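# Thread the cable's free plug through the link tube

## Task

Pass the lead's loose end through the link tube, entering at the flanged end and exiting at the open end; at the finish that end's plug must sit entirely outside the tube and outside every port, while the lead's opposite end stays fully seated in the joint module.

## Robot and tools

Robot: two arms, left_arm (a left hand) and right_arm (a right hand), each with a five-finger hand. Arm bases sit near (-0.002, +0.325, 0) m for left_arm and (+0.002, -0.358, 0) m for right_arm in the scene frame, turned only slightly about z. Scene frame: origin at table height between the arms, +x out over the table, +y toward left_arm, +z up. Camera names are cam_high and cam_low (672x504 each). A camera stand stands behind the arms.

Frames. Hand positions, orientations, velocities and all commanded offsets are in each arm's own base frame, which is nearly parallel to the scene frame. The hand point lies 0.15 m out from the wrist face and 0.05 m in front of the palm; its +z runs along straight fingers, +y out of the palm, +x across the palm (away from the thumb on the right hand, toward it on the left). Fingertips reach 0.06 to 0.07 m past it and sit about 0.06 m behind it along -y. Rotations turn about the hand point. The controller caps each step's orientation change at 32 degrees from the measured one.

A row (used by both motion tools) is 28 numbers, each in [-1, 1], always both arms: left_arm dx, dy, dz, rx, ry, rz, then left hand little, ring, middle, index, thumb_bend, thumb_turn, force_limit, speed; then the same 14 for right_arm. The six pose numbers are an offset, not a pose: they are added to that arm's Hand target as it stands when the action or move begins; 1.0 equals 0.6 m for dx..dz and 180 degrees for rx..rz (rx, ry, rz form one rotation vector). Sending the same offset twice moves the arm twice. All zeros re-requests the current Hand target. Finger numbers are absolute positions: -1 open/straight, +1 closed/curled; thumb_turn -1 beside the palm, +1 opposite the fingers. force_limit runs from about 0 N (-1) to 10 N (+1), 15 N for the two thumb motors; speed rises to full at +0.48 (full travel in 0.49 s). Use speed -0.94 or below for a gentle close. Hand numbers are never 'no change': repeat the hand's last carried-out eight numbers to keep it as is. A thumb turned in front can hold objects 0.035 to 0.065 m thick, handles down to about 0.025 m.

execute_actions(actions, cameras): actions is a list of actions; each action is up to 15 rows, one per 1/30 s step, each row an offset from that action's starting Hand target (not from the row before); a short table repeats its final row. Images come back only with an empty actions list or when cameras names them (["all"] for both).

move(target, speed, blend, stop_force, zero, blocking, cameras): drives hand points in straight lines toward the offset given by one row, or by a list of up to 15 rows all measured from the same starting Hand targets. speed is m/s, 0.002 to 3.6, default 0.25 (turn rate twice that in rad/s), one value or one per target. blend in metres rounds corners; 0 stops at each. stop_force (3 to 120 N, one value for both arms) ends an arm's path when its wrist sensor feels that much push against its travel; unreliable when the hand rotates; omit it when backing away from a contact. zero (default true) re-zeros before the move. blocking=false returns early, not with stop_force. Moves neither avoid obstacles nor slow for them, last 0.5 to 10 s, and may overshoot. The result adds a 'move:' line: done, off_target, moving, held or fault, plus limits (paced = pose clipped, held = steps withheld).

wait(seconds 0 to 10), stop() to brake a running move, zoom_image(camera, region [x0,y0,x1,y1] pixels, max 504x504) on the latest image, show_instructions() for reference pages, zero_wrist_force(arm), finished_scene(scene=1) to end, irreversibly.

Results list per arm: end_effector_position (m), quat_wxyz, velocities, Hand target (the next offsets' base), joint positions and torques, Wrist force/torque in the hand's axes plus a peak line, and for hands hand_measured, hand_stopped_by (moving, target, force, stalled, fault), hand_load_n (positive = finger pushed open), hand_force_limit, hand_speed. A hand point often rests short of its target; send the gap as an offset. Lines such as MOTOR HOT, TORQUE FAULT, FORCE FAULT or OVER-TEMPERATURE FAULT signal trouble.

Avoid: dropping or flinging parts, releasing moving parts, letting anything leave the table, slamming into the table or fixed items, and driving a target past firm contact (arms are stiff; 150 N ± 25 N or joint torque limits stop the arm for 10 s; wrist joints are weak, about 14 N m). Keep the arms apart; a press between hands can fail the scene. Mind the wrist bracket and a wrist hanging below a level hand. Route paths around an arm's own base. Stretched or pushing arms heat motors. Occasional pushes may nudge loose objects.

Each tool is called after "Request:" as name(argument=value, ...), one argument or row to a line, values as JSON.

Reference images:

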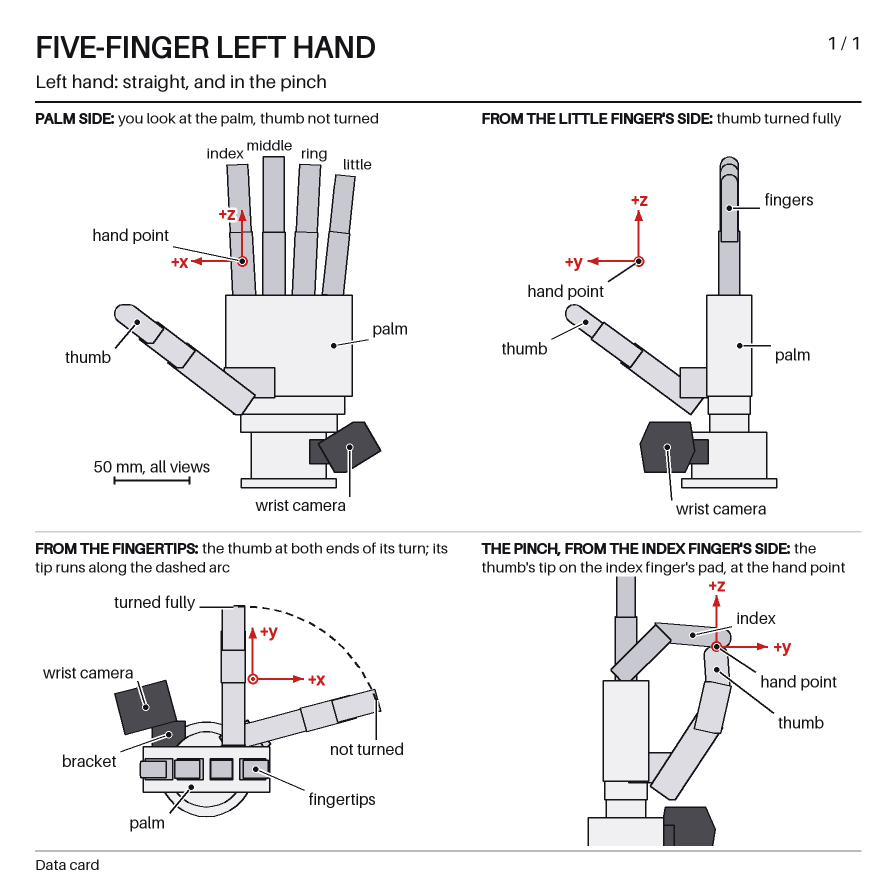

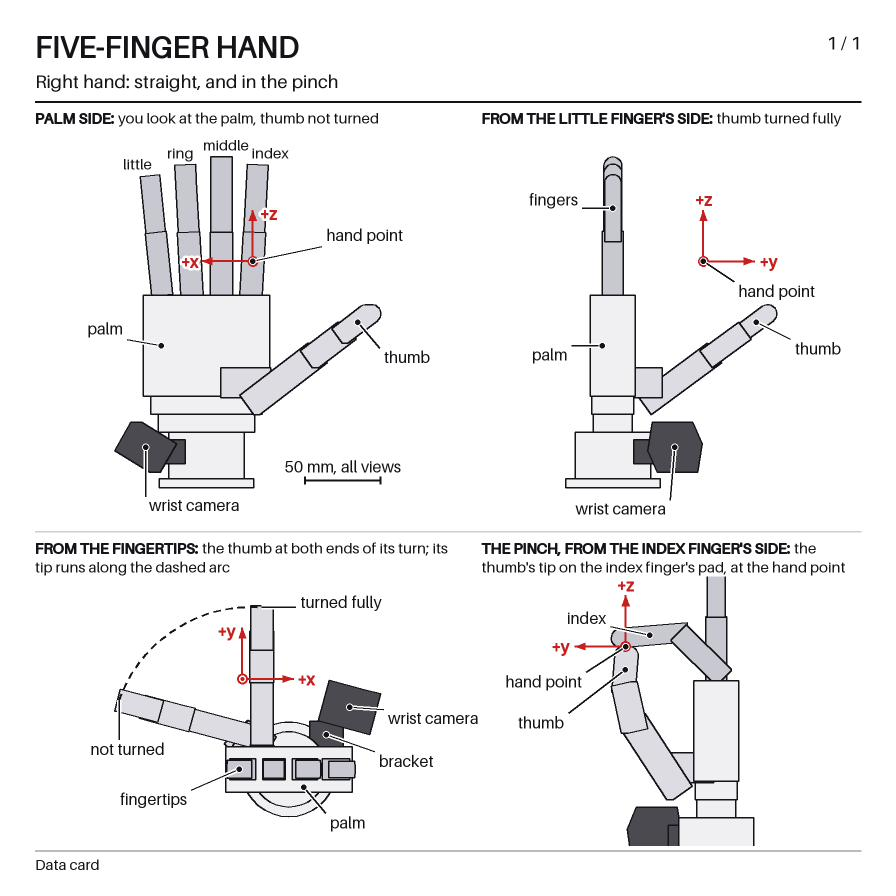

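## Session

Request:
execute_actions(
  actions=[],
)

Scene clock: 0.00 s.
left_arm: end_effector_position=(+0.2223, +0.1430, +0.1673) hand_measured=(-1.000, -1.000, -1.000, -1.000, -1.000, -1.000) hand_load_n=(+0.0, +0.0, -0.5, +0.0, +0.0, +0.0) hand_stopped_by=(target, target, target, target, target, target) hand_force_limit=0.00 hand_speed=-0.80 end_effector_quat_wxyz=(-0.321, +0.100, +0.889, -0.310) | right_arm: end_effector_position=(+0.7026, +0.0729, +0.3717) hand_measured=(-1.000, -1.000, -1.000, -1.000, -1.000, -1.000) hand_load_n=(+0.0, +0.0, +0.0, +0.0, +0.0, +0.0) hand_stopped_by=(target, target, target, target, target, target) hand_force_limit=0.00 hand_speed=-0.80 end_effector_quat_wxyz=(-0.171, +0.481, +0.456, +0.729)
Joint positions: left_arm=[3.908 -2.093 -1.812 1.412 -1.66 -0.625] | right_arm=[-0.448 -0.922 1.572 1.749 -0.182 -1.364]
Joint velocities: within noise
Joint torques (N m): no reading
Wrist force (N): no reading
Wrist torque (N m): no reading
Wrist force, peak (N): no reading
Hand target: left_arm +0.2223, +0.1430, +0.1673; -0.321, +0.100, +0.889, -0.310 | right_arm +0.7026, +0.0729, +0.3717; -0.171, +0.481, +0.456, +0.729

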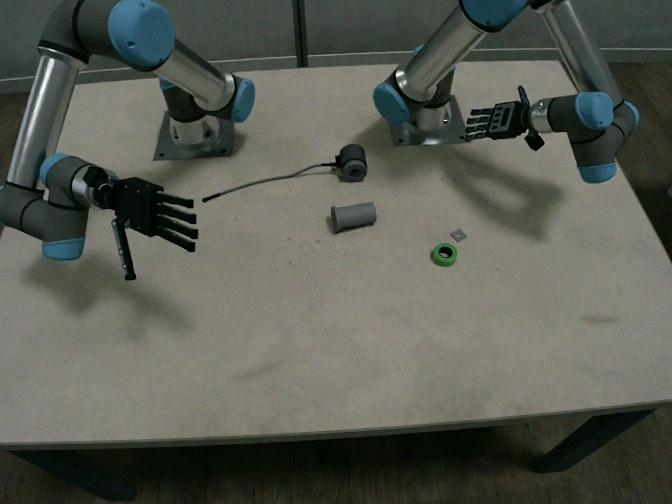

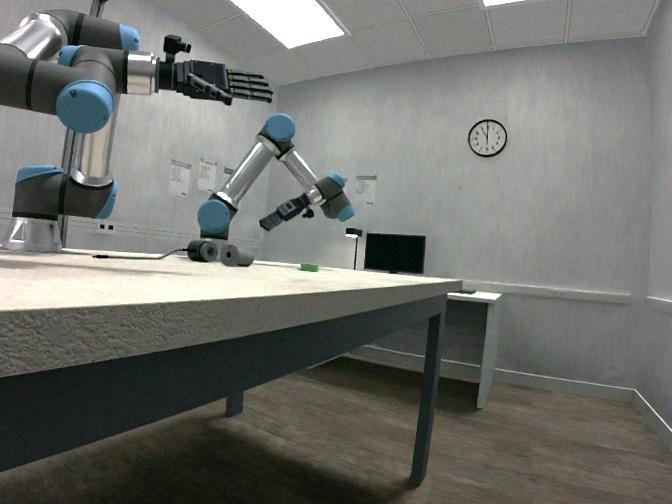

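Request:
zoom_image(
  camera="cam_high",
  region=[190, 130, 490, 280],
)

Request:
zoom_image(
  camera="cam_low",
  region=[60, 180, 360, 300],
)

Scaled by 1.680 from the camera's 672x504 image, which has a finer 960x720 frame.

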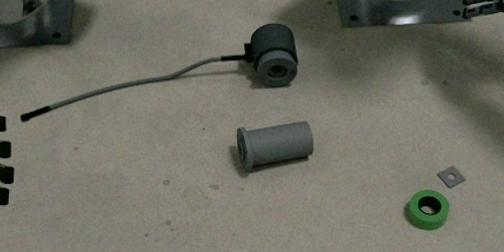

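Scaled by 1.680 from the camera's 672x504 image, which has a finer 960x720 frame.

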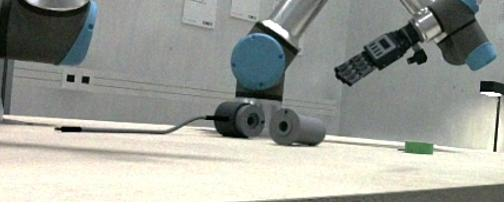

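Request:
zoom_image(
  camera="cam_high",
  region=[290, 130, 400, 240],
)

Request:
zoom_image(
  camera="cam_low",
  region=[180, 220, 270, 290],
)

Scaled by 4.582 from the camera's 672x504 image, which has a finer 960x720 frame.

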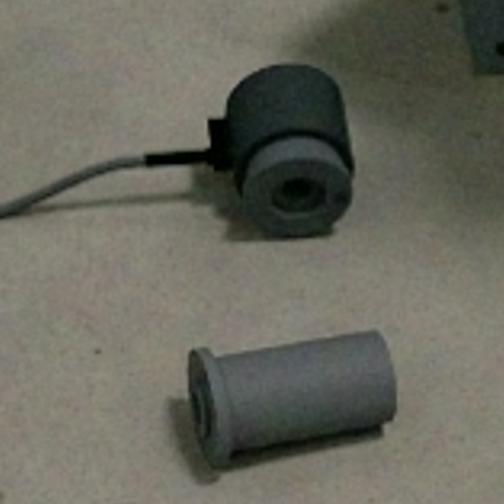

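Scaled by 5.600 from the camera's 672x504 image, which has a finer 960x720 frame.

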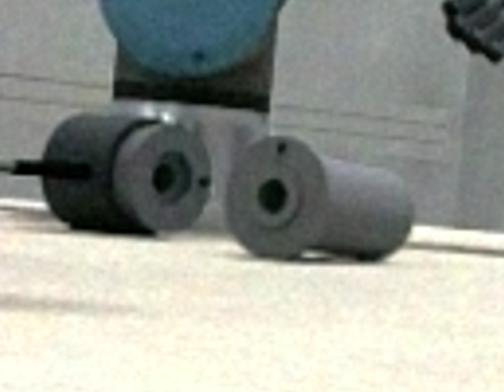

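Request:
zoom_image(
  camera="cam_high",
  region=[400, 60, 550, 160],
)

Request:
zoom_image(
  camera="cam_high",
  region=[80, 90, 280, 290],
)

Scaled by 3.360 from the camera's 672x504 image, which has a finer 960x720 frame.

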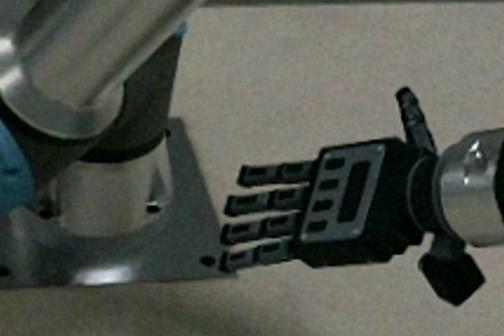

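Scaled by 2.520 from the camera's 672x504 image, which has a finer 960x720 frame.

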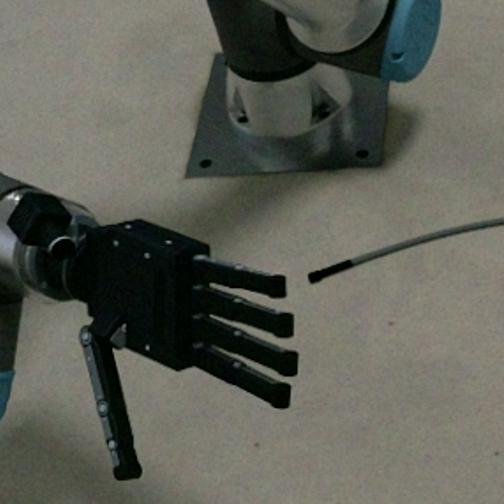

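Request:
move(
  target=[
    [0.1,-0.25,0.25,0.01,-0.056,0.168,-1,-1,-1,-1,-1,1,0,0,0,0,0,0,0,0,-1,-1,-1,-1,-1,-1,0,-0.8],
    [0.255,-0.707,0.171,0.039,-0.224,0.673,-1,-1,-1,-1,-1,1,0,0,0,0,0,0,0,0,-1,-1,-1,-1,-1,-1,0,-0.8],
  ],
  speed=0.35,
  blend=0.05,
  cameras=["all"],
)

Scene clock: 303.97 s.
left_arm: end_effector_position=(+0.3753, -0.2812, +0.2699) hand_measured=(-1.000, -1.000, -1.000, -1.000, -1.000, +1.000) hand_load_n=(+0.0, +0.0, +0.0, +0.0, +0.0, +0.0) hand_stopped_by=(target, target, target, target, target, target) hand_force_limit=0.00 hand_speed=0.00 end_effector_quat_wxyz=(-0.369, +0.641, -0.582, +0.338) | right_arm: end_effector_position=(+0.7026, +0.0729, +0.3717) hand_measured=(-1.000, -1.000, -1.000, -1.000, -1.000, -1.000) hand_load_n=(+0.0, +0.0, +0.0, +0.0, +0.0, +0.0) hand_stopped_by=(target, target, target, target, target, target) hand_force_limit=0.00 hand_speed=-0.80 end_effector_quat_wxyz=(-0.171, +0.481, +0.456, +0.729)
Joint positions: left_arm=[2.6 -1.495 -1.796 2.67 -2.11 -3.497] | right_arm=[-0.448 -0.922 1.572 1.749 -0.182 -1.364]
Joint torques (N m): left_arm=[-9.33 9.85 28.59 -1.72 -2.93 -2.04] | right_arm=[0.99 -44.29 -14 1.46 -0.68 -0.12]
Wrist force (N): left_arm=[-0.1 -0.2 -0.5] | right_arm=[-0.2 -0.1 -0.1]
Wrist torque (N m): left_arm=[-0.03 -0.04 0.01] | right_arm=[-0.01 0.04 -0.02]
Wrist force, peak (N): left_arm=[0.8 1.5 0.2] | right_arm=[-0.2 -0.1 -0.5]
Hand target: left_arm +0.3753, -0.2812, +0.2699; -0.369, +0.641, -0.582, +0.337 | right_arm +0.7026, +0.0729, +0.3717; -0.171, +0.481, +0.456, +0.729
Off the commanded pose: left_arm 0.000 m, 0 deg | right_arm 0.000 m, 0 deg.
move: done

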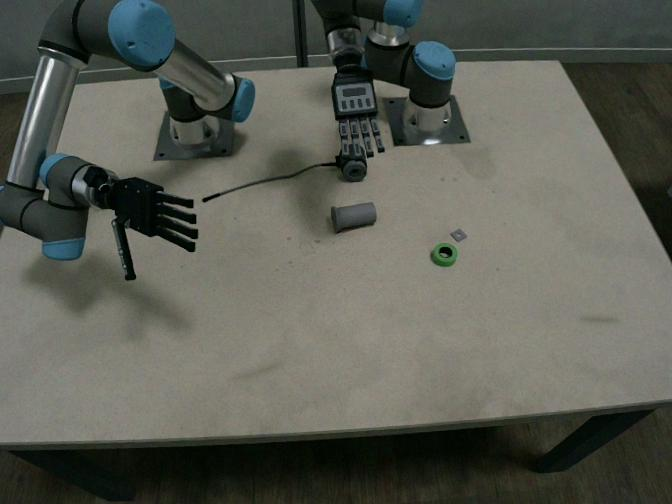

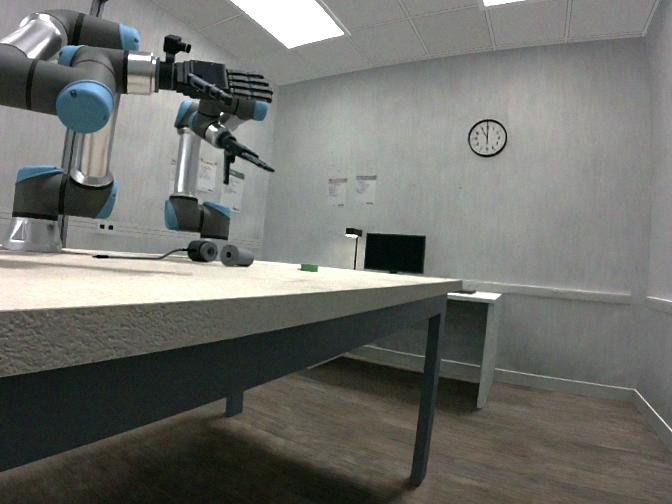

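Request:
zoom_image(
  camera="cam_high",
  region=[310, 60, 430, 180],
)

Request:
zoom_image(
  camera="cam_low",
  region=[160, 100, 340, 280],
)

Scaled by 4.200 from the camera's 672x504 image, which has a finer 960x720 frame.

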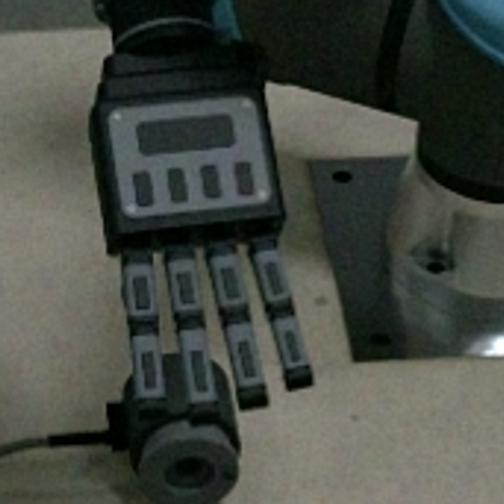

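Scaled by 2.800 from the camera's 672x504 image, which has a finer 960x720 frame.

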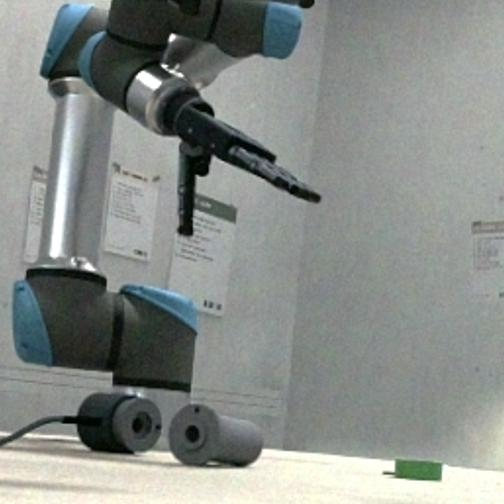

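Request:
move(
  target=[0,0,-0.283,0,0,0,-1,-1,-1,-1,-1,1,0,0,0,0,0,0,0,0,-1,-1,-1,-1,-1,-1,0,-0.8],
  speed=0.25,
  cameras=["all"],
)

Request:
zoom_image(
  camera="cam_high",
  region=[310, 130, 410, 230],
)

Request:
zoom_image(
  camera="cam_low",
  region=[180, 180, 300, 300],
)

Scene clock: 315.20 s.
left_arm: end_effector_position=(+0.3753, -0.2811, +0.1002) hand_measured=(-1.000, -1.000, -1.000, -1.000, -1.000, +1.000) hand_load_n=(+0.0, +0.0, +0.0, +0.0, +0.0, +0.0) hand_stopped_by=(target, target, target, target, target, target) hand_force_limit=0.00 hand_speed=0.00 end_effector_quat_wxyz=(-0.369, +0.641, -0.582, +0.337) | right_arm: end_effector_position=(+0.7026, +0.0729, +0.3717) hand_measured=(-1.000, -1.000, -1.000, -1.000, -1.000, -1.000) hand_load_n=(+0.0, +0.0, +0.0, +0.0, +0.0, +0.0) hand_stopped_by=(target, target, target, target, target, target) hand_force_limit=0.00 hand_speed=-0.80 end_effector_quat_wxyz=(-0.171, +0.481, +0.456, +0.729)
Joint positions: left_arm=[2.6 -1.657 -2.104 3.14 -2.11 -3.497] | right_arm=[-0.448 -0.922 1.572 1.749 -0.182 -1.364]
Joint torques (N m): left_arm=[6.18 14.23 4.9 1.44 1.37 1.9] | right_arm=[0.94 -44 -14.03 1.44 -0.66 -0.1]
Wrist force (N): left_arm=[0.5 0.0 -0.4] | right_arm=[-0.3 0.0 0.0]
Wrist torque (N m): left_arm=[-0.01 -0.14 0.02] | right_arm=[0.00 0.04 -0.02]
Wrist force, peak (N): left_arm=[0.1 -1.3 -1.1] | right_arm=[-0.3 -0.1 -0.5]
Hand target: left_arm +0.3753, -0.2812, +0.1001; -0.369, +0.641, -0.582, +0.337 | right_arm +0.7026, +0.0729, +0.3717; -0.171, +0.481, +0.456, +0.729
Off the commanded pose: left_arm 0.000 m, 0 deg | right_arm 0.000 m, 0 deg.
move: done

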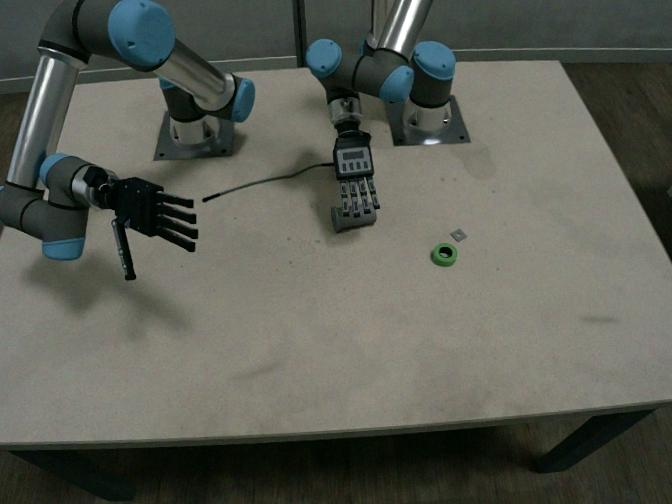

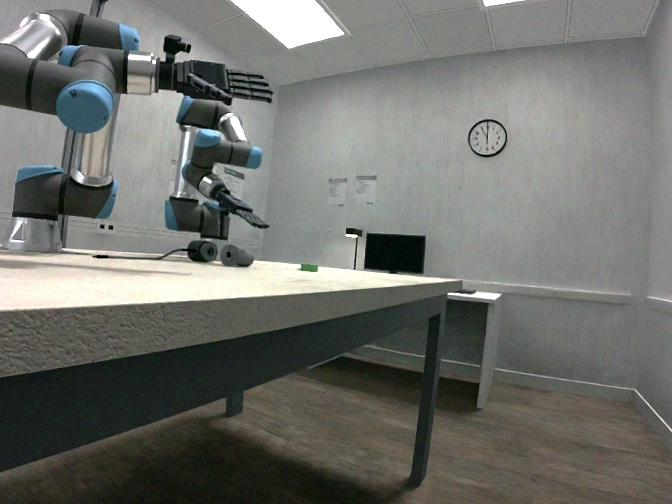

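Scaled by 5.040 from the camera's 672x504 image, which has a finer 960x720 frame.

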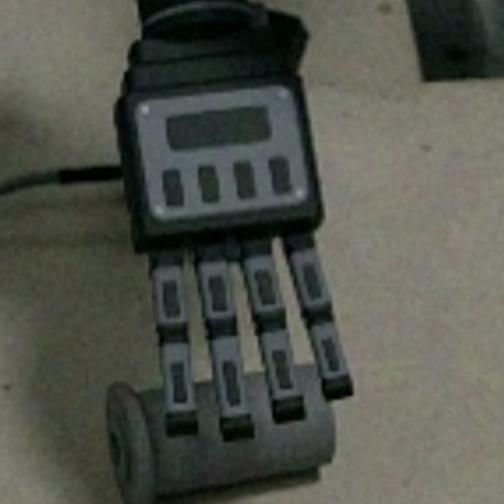

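Scaled by 4.200 from the camera's 672x504 image, which has a finer 960x720 frame.

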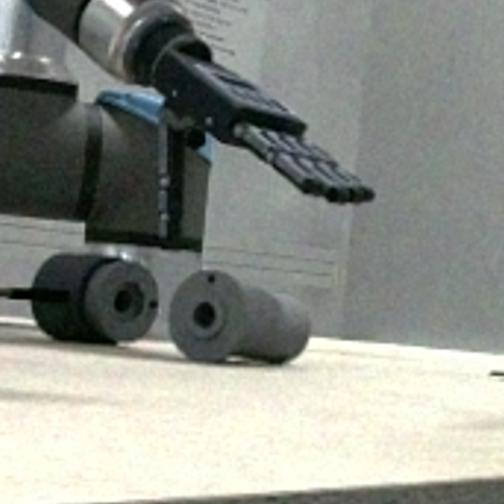

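Request:
move(
  target=[0.015,0.012,-0.083,0,0,0.008,-1,-1,-1,-1,-1,1,0,0,0,0,0,0,0,0,-1,-1,-1,-1,-1,-1,0,-0.8],
  speed=0.15,
  cameras=["all"],
)

Request:
zoom_image(
  camera="cam_high",
  region=[310, 150, 400, 240],
)

Request:
zoom_image(
  camera="cam_low",
  region=[190, 200, 290, 280],
)

Scene clock: 330.37 s.
left_arm: end_effector_position=(+0.3843, -0.2740, +0.0504) hand_measured=(-1.000, -1.000, -1.000, -1.000, -1.000, +1.000) hand_load_n=(+0.0, +0.0, +0.0, +0.0, +0.0, +0.0) hand_stopped_by=(target, target, target, target, target, target) hand_force_limit=0.00 hand_speed=0.00 end_effector_quat_wxyz=(-0.374, +0.648, -0.574, +0.333) | right_arm: end_effector_position=(+0.7026, +0.0729, +0.3717) hand_measured=(-1.000, -1.000, -1.000, -1.000, -1.000, -1.000) hand_load_n=(+0.0, +0.0, +0.0, +0.0, +0.0, +0.0) hand_stopped_by=(target, target, target, target, target, target) hand_force_limit=0.00 hand_speed=-0.80 end_effector_quat_wxyz=(-0.171, +0.481, +0.456, +0.729)
Joint positions: left_arm=[2.622 -1.752 -2.156 3.286 -2.113 -3.499] | right_arm=[-0.448 -0.922 1.572 1.749 -0.182 -1.364]
Joint torques (N m): left_arm=[5.75 15.42 2.2 1.17 -2.61 1.88] | right_arm=[1.52 -44.23 -13.81 1.47 -0.74 -0.25]
Wrist force (N): left_arm=[0.6 0.0 -0.6] | right_arm=[-0.2 0.0 -0.3]
Wrist torque (N m): left_arm=[0.10 -0.13 0.03] | right_arm=[0.01 0.04 -0.01]
Wrist force, peak (N): left_arm=[0.3 -0.6 -0.8] | right_arm=[-0.5 0.0 -0.1]
Hand target: left_arm +0.3843, -0.2740, +0.0503; -0.374, +0.648, -0.574, +0.333 | right_arm +0.7026, +0.0729, +0.3717; -0.171, +0.481, +0.456, +0.729
Off the commanded pose: left_arm 0.000 m, 0 deg | right_arm 0.000 m, 0 deg.
move: done

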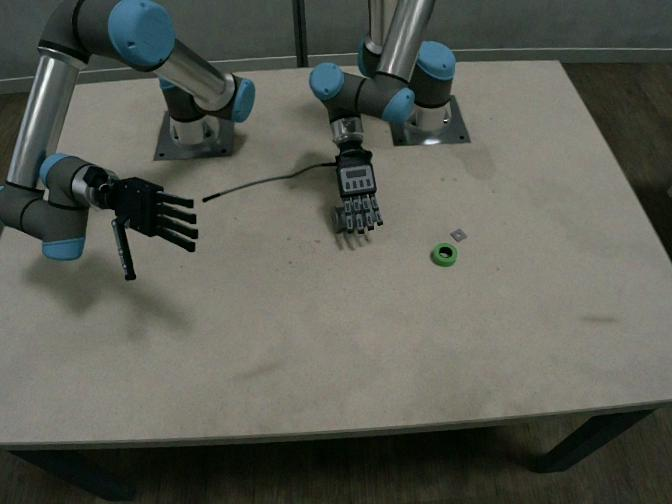

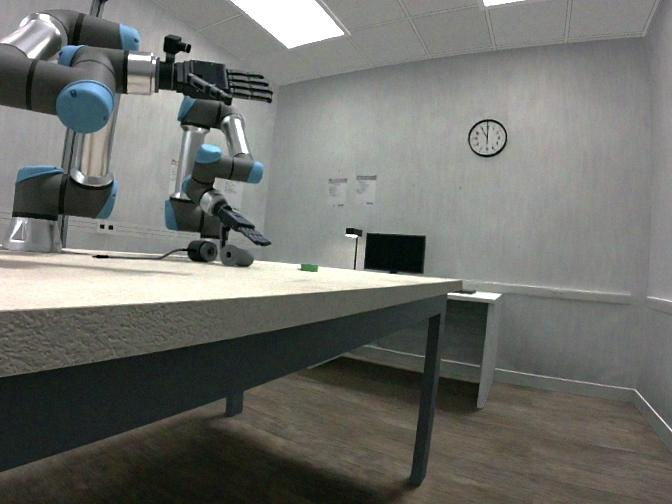

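Scaled by 5.600 from the camera's 672x504 image, which has a finer 960x720 frame.

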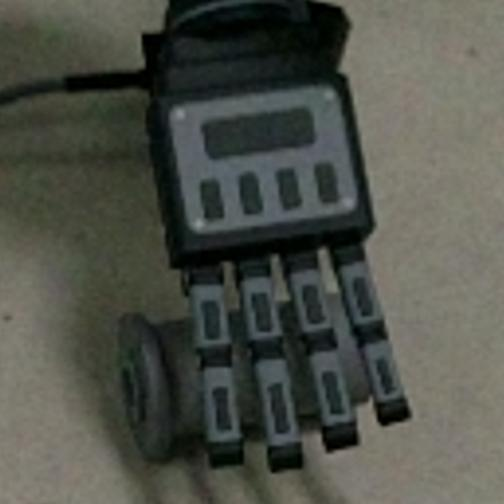

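Scaled by 5.040 from the camera's 672x504 image, which has a finer 960x720 frame.

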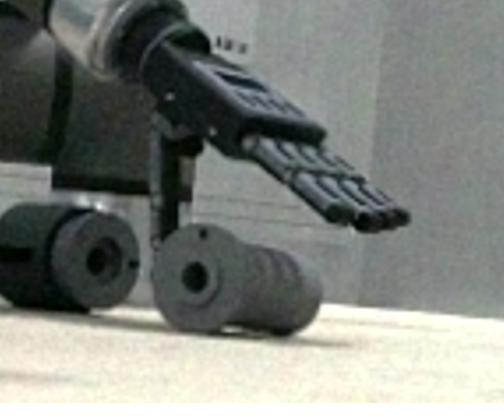

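Request:
move(
  target=[0,0,-0.029,0,0,0,-1,-1,-1,-1,-1,1,0,0,0,0,0,0,0,0,-1,-1,-1,-1,-1,-1,0,-0.8],
  speed=0.06,
  stop_force=8,
)

Request:
move(
  target=[0,0,0,0,0,0,-0.3,-0.3,-0.3,-0.3,-0.6,1,-0.4,-0.5,0,0,0,0,0,0,-1,-1,-1,-1,-1,-1,0,-0.8],
  cameras=["all"],
)

Request:
zoom_image(
  camera="cam_low",
  region=[190, 200, 290, 280],
)

Request:
zoom_image(
  camera="cam_high",
  region=[310, 150, 400, 240],
)

Scene clock: 336.33 s.
left_arm: end_effector_position=(+0.3843, -0.2740, +0.0329) hand_measured=(-1.000, -1.000, -1.000, -1.000, -1.000, +1.000) hand_load_n=(+0.0, +0.0, +0.0, +0.0, +0.0, +0.0) hand_stopped_by=(target, target, target, target, target, target) hand_force_limit=0.00 hand_speed=0.00 end_effector_quat_wxyz=(-0.374, +0.648, -0.574, +0.333) | right_arm: end_effector_position=(+0.7026, +0.0729, +0.3717) hand_measured=(-1.000, -1.000, -1.000, -1.000, -1.000, -1.000) hand_load_n=(+0.0, +0.0, +0.0, +0.0, +0.0, +0.0) hand_stopped_by=(target, target, target, target, target, target) hand_force_limit=0.00 hand_speed=-0.80 end_effector_quat_wxyz=(-0.171, +0.481, +0.456, +0.729)
Joint positions: left_arm=[2.622 -1.788 -2.173 3.339 -2.113 -3.499] | right_arm=[-0.448 -0.922 1.572 1.749 -0.182 -1.364]
Joint torques (N m): left_arm=[5.73 15.81 2.61 1.35 -2.02 -1.11] | right_arm=[1.28 -44.62 -14.08 1.47 -0.64 -0.21]
Wrist force (N): left_arm=[0.3 -0.2 -0.6] | right_arm=[-0.2 -0.1 -0.3]
Wrist torque (N m): left_arm=[0.06 -0.11 0.03] | right_arm=[0.00 0.03 -0.02]
Wrist force, peak (N): left_arm=[0.8 -0.2 -0.7] | right_arm=[-0.4 -0.3 -0.2]
Hand target: left_arm +0.3843, -0.2740, +0.0329; -0.374, +0.648, -0.574, +0.333 | right_arm +0.7026, +0.0729, +0.3717; -0.171, +0.481, +0.456, +0.729
Off the commanded pose: left_arm 0.000 m, 0 deg | right_arm 0.000 m, 0 deg.
move: done

Scene clock: 337.17 s.
left_arm: end_effector_position=(+0.3843, -0.2740, +0.0329) hand_measured=(-0.300, -0.300, -0.300, -0.300, -0.600, +1.000) hand_load_n=(+0.0, +0.0, +0.0, +0.0, +0.0, +0.0) hand_stopped_by=(target, target, target, target, target, target) hand_force_limit=-0.40 hand_speed=-0.50 end_effector_quat_wxyz=(-0.374, +0.648, -0.574, +0.333) | right_arm: end_effector_position=(+0.7026, +0.0729, +0.3717) hand_measured=(-1.000, -1.000, -1.000, -1.000, -1.000, -1.000) hand_load_n=(+0.0, +0.0, +0.0, +0.0, +0.0, +0.0) hand_stopped_by=(target, target, target, target, target, target) hand_force_limit=0.00 hand_speed=-0.80 end_effector_quat_wxyz=(-0.171, +0.481, +0.456, +0.729)
Joint positions: left_arm=[2.622 -1.788 -2.173 3.339 -2.113 -3.499] | right_arm=[-0.448 -0.922 1.572 1.749 -0.182 -1.364]
Joint torques (N m): left_arm=[4.68 16.83 5.05 0.02 -1.81 -0.36] | right_arm=[1.39 -44.77 -14.23 1.51 -0.7 -0.22]
Wrist force (N): left_arm=[0.4 -0.1 -0.5] | right_arm=[-0.3 -0.1 -0.2]
Wrist torque (N m): left_arm=[0.07 -0.13 0.03] | right_arm=[-0.01 0.05 -0.02]
Wrist force, peak (N): left_arm=[0.7 -0.1 -0.9] | right_arm=[-0.3 0.0 -0.3]
Hand target: left_arm +0.3843, -0.2740, +0.0329; -0.374, +0.648, -0.574, +0.333 | right_arm +0.7026, +0.0729, +0.3717; -0.171, +0.481, +0.456, +0.729
Off the commanded pose: left_arm 0.000 m, 0 deg | right_arm 0.000 m, 0 deg.
move: done

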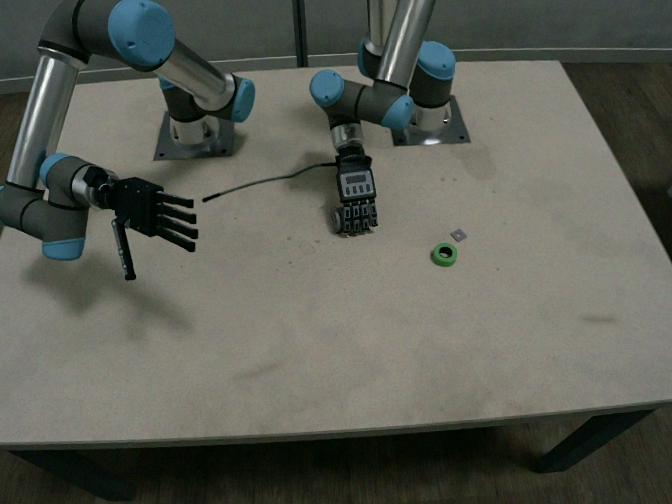

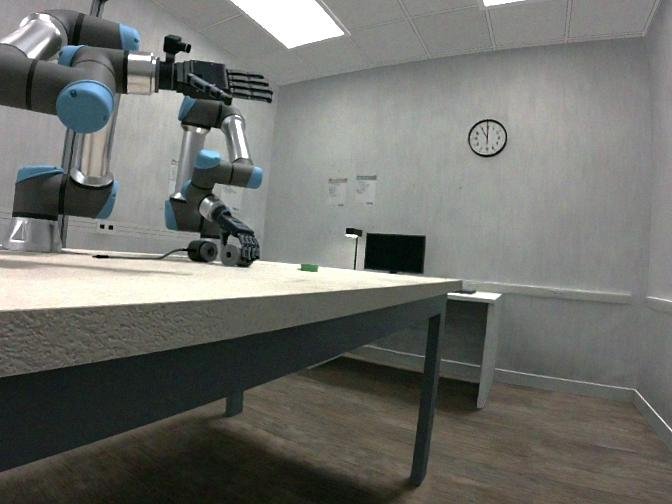

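Scaled by 5.040 from the camera's 672x504 image, which has a finer 960x720 frame.

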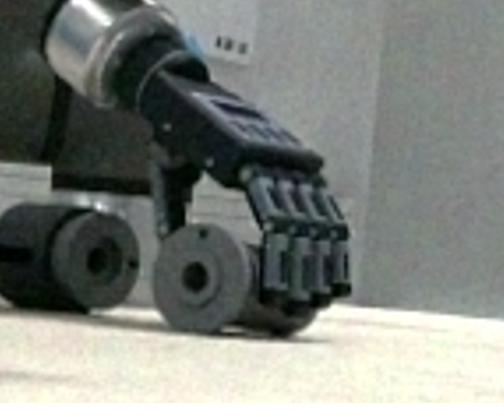

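Scaled by 5.600 from the camera's 672x504 image, which has a finer 960x720 frame.

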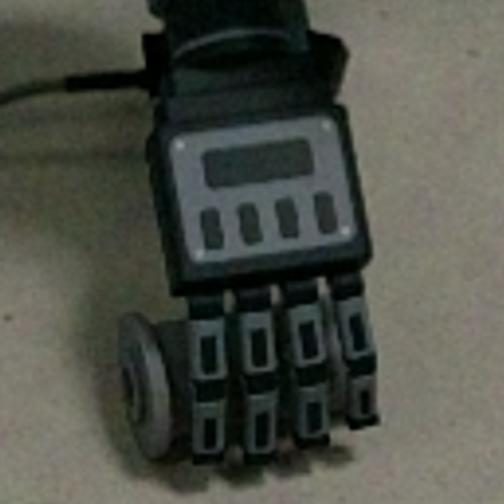

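Request:
move(
  target=[0,0,0,0,0,0,0.4,0.4,0.4,0.4,0.3,1,-0.5,-0.8,0,0,0,0,0,0,-1,-1,-1,-1,-1,-1,0,-0.8],
)

Request:
wait(
  seconds=1,
  cameras=["all"],
)

Request:
zoom_image(
  camera="cam_low",
  region=[190, 200, 290, 280],
)

Request:
zoom_image(
  camera="cam_high",
  region=[310, 150, 400, 240],
)

Scene clock: 340.43 s.
left_arm: end_effector_position=(+0.3843, -0.2739, +0.0329) hand_measured=(-0.118, -0.156, -0.192, -0.228, -0.558, +1.000) hand_load_n=(+1.5, +6.5, +1.0, +0.0, +8.0, +4.0) hand_stopped_by=(force, force, force, force, force, target) hand_force_limit=-0.50 hand_speed=-0.80 end_effector_quat_wxyz=(-0.374, +0.648, -0.574, +0.333) | right_arm: end_effector_position=(+0.7026, +0.0729, +0.3717) hand_measured=(-1.000, -1.000, -1.000, -1.000, -1.000, -1.000) hand_load_n=(+0.0, +0.0, +0.0, +0.0, +0.0, +0.0) hand_stopped_by=(target, target, target, target, target, target) hand_force_limit=0.00 hand_speed=-0.80 end_effector_quat_wxyz=(-0.171, +0.481, +0.456, +0.729)
Joint positions: left_arm=[2.622 -1.788 -2.173 3.339 -2.113 -3.499] | right_arm=[-0.448 -0.922 1.572 1.749 -0.182 -1.364]
Joint torques (N m): left_arm=[1.76 19.61 14.78 -0.7 -1.15 1.91] | right_arm=[1.03 -44.37 -14.39 1.5 -0.61 -0.17]
Wrist force (N): left_arm=[0.2 -2.1 -2.8] | right_arm=[-0.2 -0.1 -0.2]
Wrist torque (N m): left_arm=[0.03 -0.19 0.13] | right_arm=[0.00 0.03 -0.02]
Wrist force, peak (N): left_arm=[-0.5 -3.5 -2.8] | right_arm=[-0.2 -0.3 -0.3]
Hand target: left_arm +0.3843, -0.2740, +0.0329; -0.374, +0.648, -0.574, +0.333 | right_arm +0.7026, +0.0729, +0.3717; -0.171, +0.481, +0.456, +0.729
Off the commanded pose: left_arm 0.000 m, 0 deg | right_arm 0.000 m, 0 deg.
move: done

Scene clock: 341.43 s.
left_arm: end_effector_position=(+0.3843, -0.2739, +0.0329) hand_measured=(-0.118, -0.156, -0.192, -0.228, -0.558, +1.000) hand_load_n=(+1.5, +6.0, +1.0, +0.0, +8.0, +3.5) hand_stopped_by=(force, force, force, force, force, target) hand_force_limit=-0.50 hand_speed=-0.80 end_effector_quat_wxyz=(-0.374, +0.648, -0.574, +0.333) | right_arm: end_effector_position=(+0.7026, +0.0729, +0.3717) hand_measured=(-1.000, -1.000, -1.000, -1.000, -1.000, -1.000) hand_load_n=(+0.0, +0.5, +0.0, +0.0, +0.0, +0.0) hand_stopped_by=(target, target, target, target, target, target) hand_force_limit=0.00 hand_speed=-0.80 end_effector_quat_wxyz=(-0.171, +0.481, +0.456, +0.729)
Joint positions: left_arm=[2.622 -1.788 -2.173 3.339 -2.113 -3.499] | right_arm=[-0.448 -0.922 1.572 1.749 -0.182 -1.364]
Joint torques (N m): left_arm=[0.84 20.21 18.56 0.6 -1.11 1.94] | right_arm=[1.18 -44.57 -14.17 1.44 -0.76 -0.16]
Wrist force (N): left_arm=[0.0 -2.2 -2.8] | right_arm=[-0.1 0.0 -0.2]
Wrist torque (N m): left_arm=[0.03 -0.16 0.11] | right_arm=[0.00 0.01 -0.01]
Wrist force, peak (N): left_arm=[-0.2 -3.3 -3.3] | right_arm=[-0.2 -0.2 -0.4]
Hand target: left_arm +0.3843, -0.2740, +0.0329; -0.374, +0.648, -0.574, +0.333 | right_arm +0.7026, +0.0729, +0.3717; -0.171, +0.481, +0.456, +0.729
Off the commanded pose: left_arm 0.000 m, 0 deg | right_arm 0.000 m, 0 deg.
wait: 1.00 s; at rest by 0.17 s

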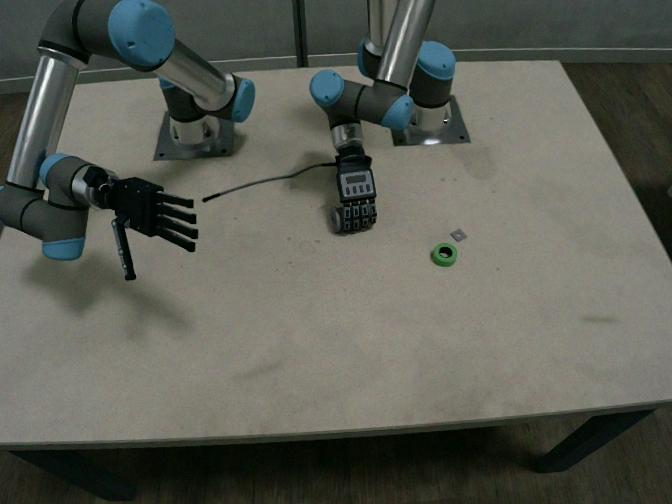

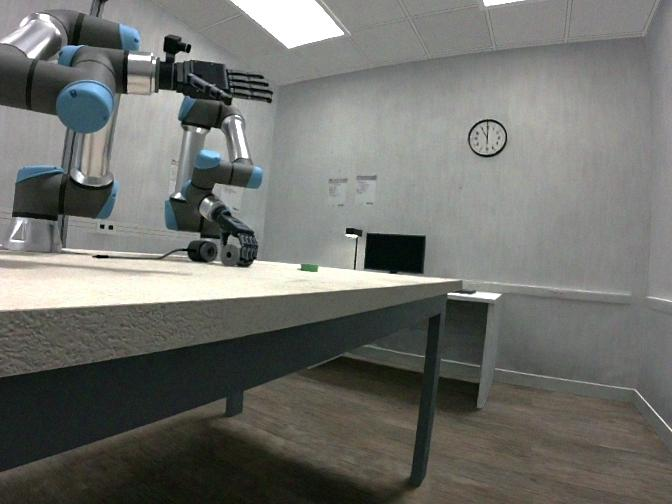

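Scaled by 5.040 from the camera's 672x504 image, which has a finer 960x720 frame.

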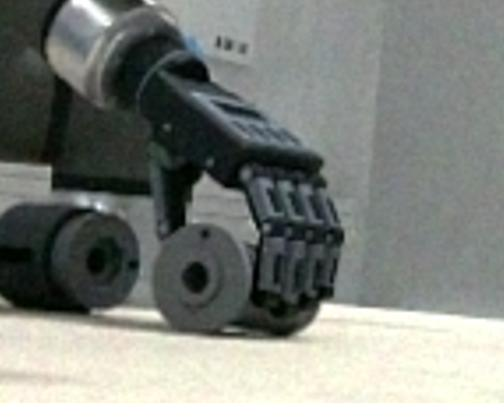

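Scaled by 5.600 from the camera's 672x504 image, which has a finer 960x720 frame.

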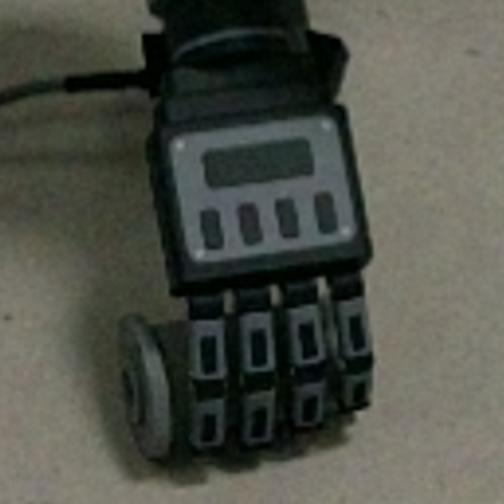

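Request:
move(
  target=[0,0,0,0,0,0,0.5,0.5,0.5,0.5,0.4,1,-0.3,-0.9,0,0,0,0,0,0,-1,-1,-1,-1,-1,-1,0,-0.8],
)

Request:
move(
  target=[0,0,0.1,0,0,0,0.5,0.5,0.5,0.5,0.4,1,-0.3,-0.9,0,0,0,0,0,0,-1,-1,-1,-1,-1,-1,0,-0.8],
  speed=0.1,
  cameras=["all"],
)

Request:
zoom_image(
  camera="cam_low",
  region=[190, 180, 290, 280],
)

Request:
zoom_image(
  camera="cam_high",
  region=[310, 140, 400, 230],
)

Scene clock: 346.50 s.
left_arm: end_effector_position=(+0.3844, -0.2740, +0.0329) hand_measured=(-0.110, -0.156, -0.184, -0.212, -0.558, +1.000) hand_load_n=(+3.0, +2.5, +2.5, +5.0, +10.5, +4.0) hand_stopped_by=(force, force, force, force, force, target) hand_force_limit=-0.30 hand_speed=-0.90 end_effector_quat_wxyz=(-0.374, +0.648, -0.574, +0.333) | right_arm: end_effector_position=(+0.7026, +0.0729, +0.3717) hand_measured=(-1.000, -1.000, -1.000, -1.000, -1.000, -1.000) hand_load_n=(+0.0, +0.0, +0.0, +0.0, +0.5, +0.0) hand_stopped_by=(target, target, target, target, target, target) hand_force_limit=0.00 hand_speed=-0.80 end_effector_quat_wxyz=(-0.171, +0.481, +0.456, +0.729)
Joint positions: left_arm=[2.622 -1.788 -2.173 3.339 -2.113 -3.499] | right_arm=[-0.448 -0.922 1.572 1.749 -0.182 -1.364]
Joint torques (N m): left_arm=[-2.26 23.34 16.24 -0.91 -0.42 1.8] | right_arm=[1.15 -44.87 -14.24 1.49 -0.76 -0.19]
Wrist force (N): left_arm=[0.9 -4.7 -2.4] | right_arm=[-0.2 -0.4 -0.1]
Wrist torque (N m): left_arm=[0.09 -0.22 0.08] | right_arm=[-0.05 0.04 -0.03]
Wrist force, peak (N): left_arm=[1.0 -5.6 -2.5] | right_arm=[-0.3 -0.3 -0.3]
Hand target: left_arm +0.3843, -0.2740, +0.0329; -0.374, +0.648, -0.574, +0.333 | right_arm +0.7026, +0.0729, +0.3717; -0.171, +0.481, +0.456, +0.729
Off the commanded pose: left_arm 0.000 m, 0 deg | right_arm 0.000 m, 0 deg.
move: done

Scene clock: 347.73 s.
left_arm: end_effector_position=(+0.3843, -0.2740, +0.0928) hand_measured=(-0.110, -0.156, -0.184, -0.212, -0.558, +1.000) hand_load_n=(+3.5, +2.5, +1.5, +4.0, +11.0, +3.0) hand_stopped_by=(force, force, force, force, force, target) hand_force_limit=-0.30 hand_speed=-0.90 end_effector_quat_wxyz=(-0.374, +0.648, -0.574, +0.333) | right_arm: end_effector_position=(+0.7026, +0.0729, +0.3717) hand_measured=(-1.000, -1.000, -1.000, -1.000, -1.000, -1.000) hand_load_n=(+0.0, +0.0, +0.0, +0.0, +0.0, +0.0) hand_stopped_by=(target, target, target, target, target, target) hand_force_limit=0.00 hand_speed=-0.80 end_effector_quat_wxyz=(-0.171, +0.481, +0.456, +0.729)
Joint positions: left_arm=[2.622 -1.676 -2.106 3.159 -2.113 -3.499] | right_arm=[-0.448 -0.922 1.572 1.749 -0.182 -1.364]
Joint torques (N m): left_arm=[-0.44 28.05 22.63 -1.75 1.31 -1.57] | right_arm=[1.29 -44.98 -14.21 1.55 -0.75 -0.17]
Wrist force (N): left_arm=[0.4 1.9 0.3] | right_arm=[-0.1 0.0 -0.2]
Wrist torque (N m): left_arm=[0.06 -0.13 0.01] | right_arm=[0.01 0.02 -0.01]
Wrist force, peak (N): left_arm=[0.9 -4.7 -2.4] | right_arm=[-0.1 0.0 -0.4]
Hand target: left_arm +0.3843, -0.2740, +0.0929; -0.374, +0.648, -0.574, +0.333 | right_arm +0.7026, +0.0729, +0.3717; -0.171, +0.481, +0.456, +0.729
Off the commanded pose: left_arm 0.000 m, 0 deg | right_arm 0.000 m, 0 deg.
move: done

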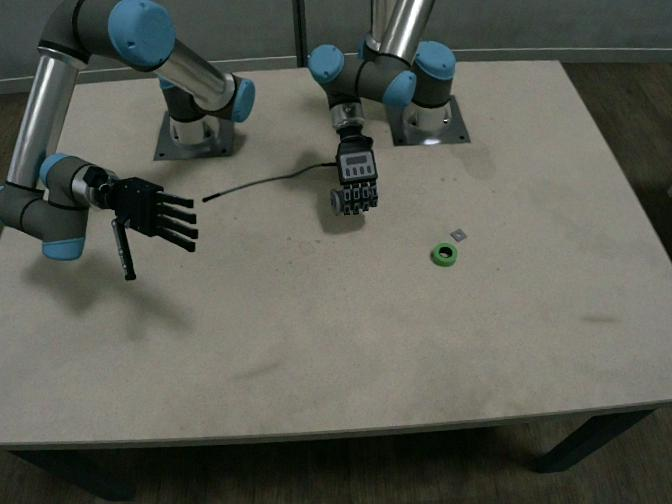

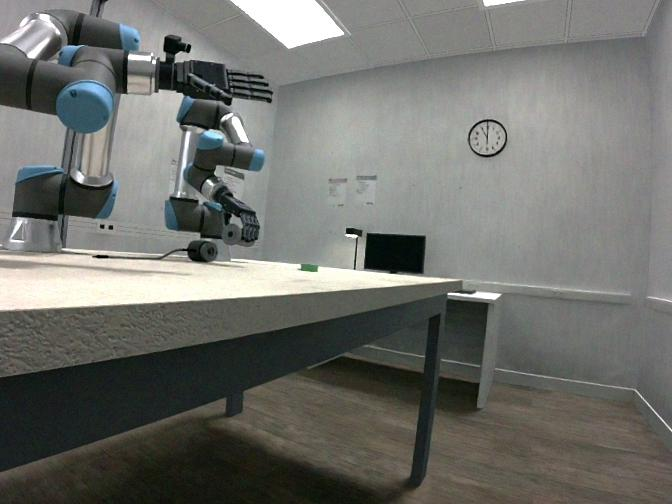

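Scaled by 5.040 from the camera's 672x504 image, which has a finer 960x720 frame.

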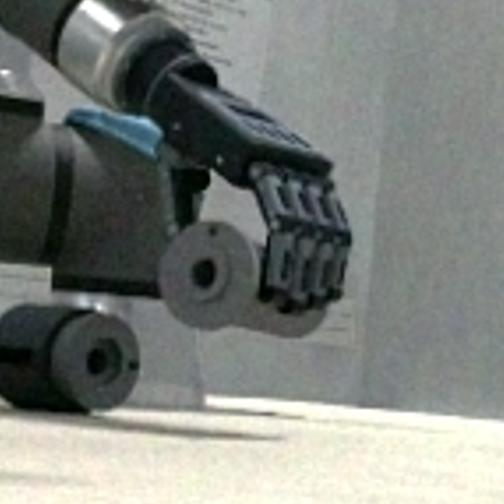

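Scaled by 5.600 from the camera's 672x504 image, which has a finer 960x720 frame.

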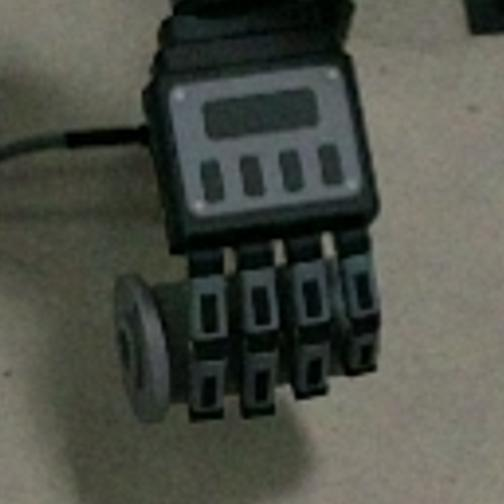

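Request:
move(
  target=[0.223,-0.014,0.178,0,0,-0.543,0.5,0.5,0.5,0.5,0.4,1,-0.3,-0.9,0,0,0,0,0,0,-1,-1,-1,-1,-1,-1,0,-0.8],
  speed=0.2,
  cameras=["all"],
)

Request:
zoom_image(
  camera="cam_high",
  region=[310, 140, 450, 280],
)

Request:
zoom_image(
  camera="cam_low",
  region=[190, 100, 350, 280],
)

Scene clock: 412.90 s.
left_arm: end_effector_position=(+0.5181, -0.2824, +0.1997) hand_measured=(-0.110, -0.156, -0.184, -0.212, -0.558, +1.000) hand_load_n=(+3.0, +2.5, +1.5, +4.0, +11.0, +3.5) hand_stopped_by=(force, force, force, force, force, target) hand_force_limit=-0.30 hand_speed=-0.90 end_effector_quat_wxyz=(-0.005, +0.006, +0.866, -0.500) | right_arm: end_effector_position=(+0.7026, +0.0729, +0.3717) hand_measured=(-1.000, -1.000, -1.000, -1.000, -1.000, -1.000) hand_load_n=(+0.0, +0.0, +0.0, +0.0, +0.0, +0.0) hand_stopped_by=(target, target, target, target, target, target) hand_force_limit=0.00 hand_speed=-0.80 end_effector_quat_wxyz=(-0.171, +0.481, +0.456, +0.729)
Joint positions: left_arm=[3.209 -2.265 -1.206 1.755 -0.529 -1.406] | right_arm=[-0.448 -0.922 1.572 1.749 -0.182 -1.364]
Joint torques (N m): left_arm=[-8.68 38.69 25.94 -4.26 -0.62 2.52] | right_arm=[1.15 -45.18 -14.09 1.49 -0.76 -0.15]
Wrist force (N): left_arm=[0.7 0.9 0.5] | right_arm=[-0.1 0.1 -0.1]
Wrist torque (N m): left_arm=[0.01 -0.04 -0.19] | right_arm=[0.01 0.03 -0.01]
Wrist force, peak (N): left_arm=[-0.1 2.3 0.0] | right_arm=[-0.1 -0.4 -0.5]
Hand target: left_arm +0.5181, -0.2824, +0.1997; -0.005, +0.006, +0.866, -0.500 | right_arm +0.7026, +0.0729, +0.3717; -0.171, +0.481, +0.456, +0.729
Off the commanded pose: left_arm 0.000 m, 0 deg | right_arm 0.000 m, 0 deg.
move: done

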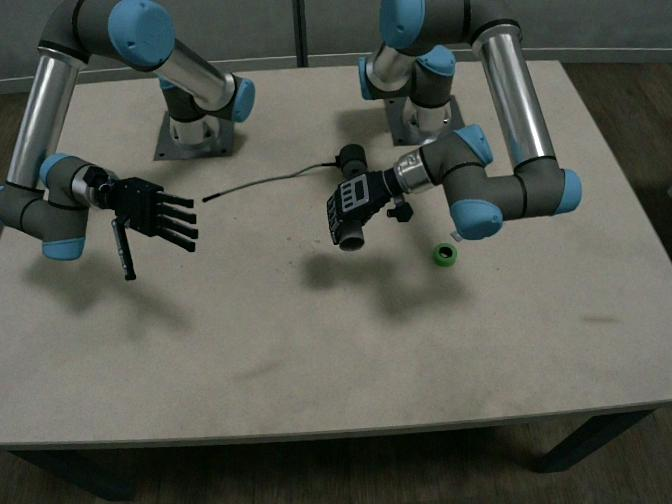

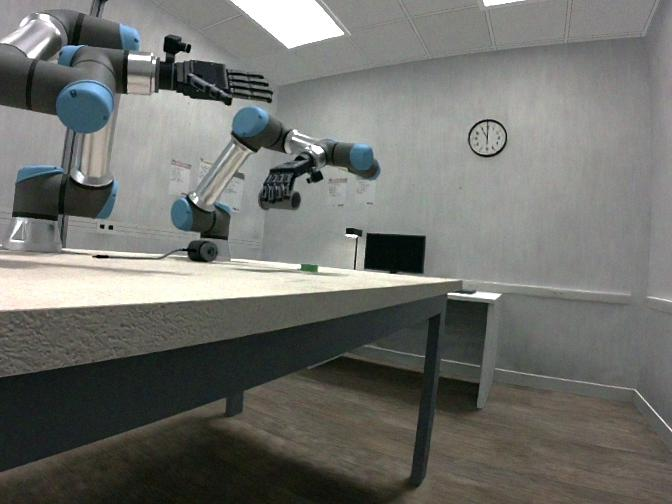

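Scaled by 3.600 from the camera's 672x504 image, which has a finer 960x720 frame.

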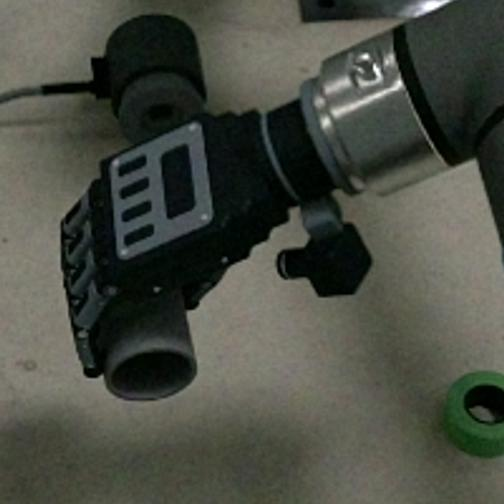

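Scaled by 2.800 from the camera's 672x504 image, which has a finer 960x720 frame.

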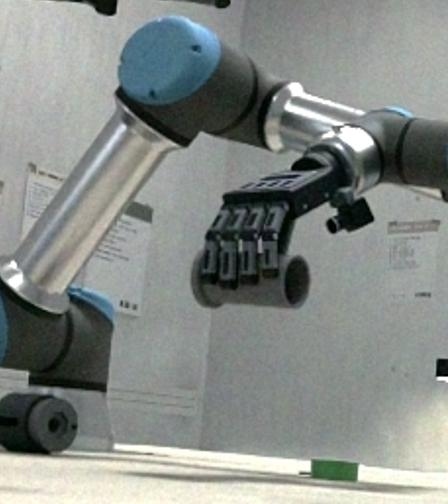

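Request:
move(
  target=[0,0,0,0,0,0,0.5,0.5,0.5,0.5,0.4,1,-0.3,-0.9,-0.373,0.0835,-0.274,-0.229,0.110,0.277,-1,-1,-1,-1,-1,-1,0,-0.8],
  speed=0.3,
)

Scene clock: 422.50 s.
left_arm: end_effector_position=(+0.5181, -0.2824, +0.1997) hand_measured=(-0.110, -0.156, -0.184, -0.212, -0.558, +1.000) hand_load_n=(+3.5, +2.5, +2.0, +4.0, +11.0, +3.0) hand_stopped_by=(force, force, force, force, force, target) hand_force_limit=-0.30 hand_speed=-0.90 end_effector_quat_wxyz=(-0.005, +0.006, +0.866, -0.500) | right_arm: end_effector_position=(+0.4789, +0.1230, +0.2074) hand_measured=(-1.000, -1.000, -1.000, -1.000, -1.000, -1.000) hand_load_n=(+0.0, +0.0, +0.0, +0.0, +0.5, +0.0) hand_stopped_by=(target, target, target, target, target, target) hand_force_limit=0.00 hand_speed=-0.80 end_effector_quat_wxyz=(-0.352, +0.389, +0.795, +0.303)
Joint positions: left_arm=[3.209 -2.265 -1.205 1.755 -0.529 -1.406] | right_arm=[-0.437 -0.987 1.609 1.772 0.991 -1.357]
Joint torques (N m): left_arm=[-6.27 37.62 25.51 -4.33 -0.5 2.1] | right_arm=[16.13 -47.81 -1.87 -0.24 1.09 1.09]
Wrist force (N): left_arm=[0.7 1.3 0.5] | right_arm=[-0.1 -0.2 -2.0]
Wrist torque (N m): left_arm=[0.07 -0.05 -0.20] | right_arm=[0.07 -0.05 0.03]
Wrist force, peak (N): left_arm=[1.0 1.5 0.5] | right_arm=[0.1 0.0 -2.2]
Hand target: left_arm +0.5181, -0.2824, +0.1997; -0.005, +0.006, +0.866, -0.500 | right_arm +0.4788, +0.1230, +0.2073; -0.352, +0.389, +0.795, +0.303
Off the commanded pose: left_arm 0.000 m, 0 deg | right_arm 0.000 m, 0 deg.
move: done


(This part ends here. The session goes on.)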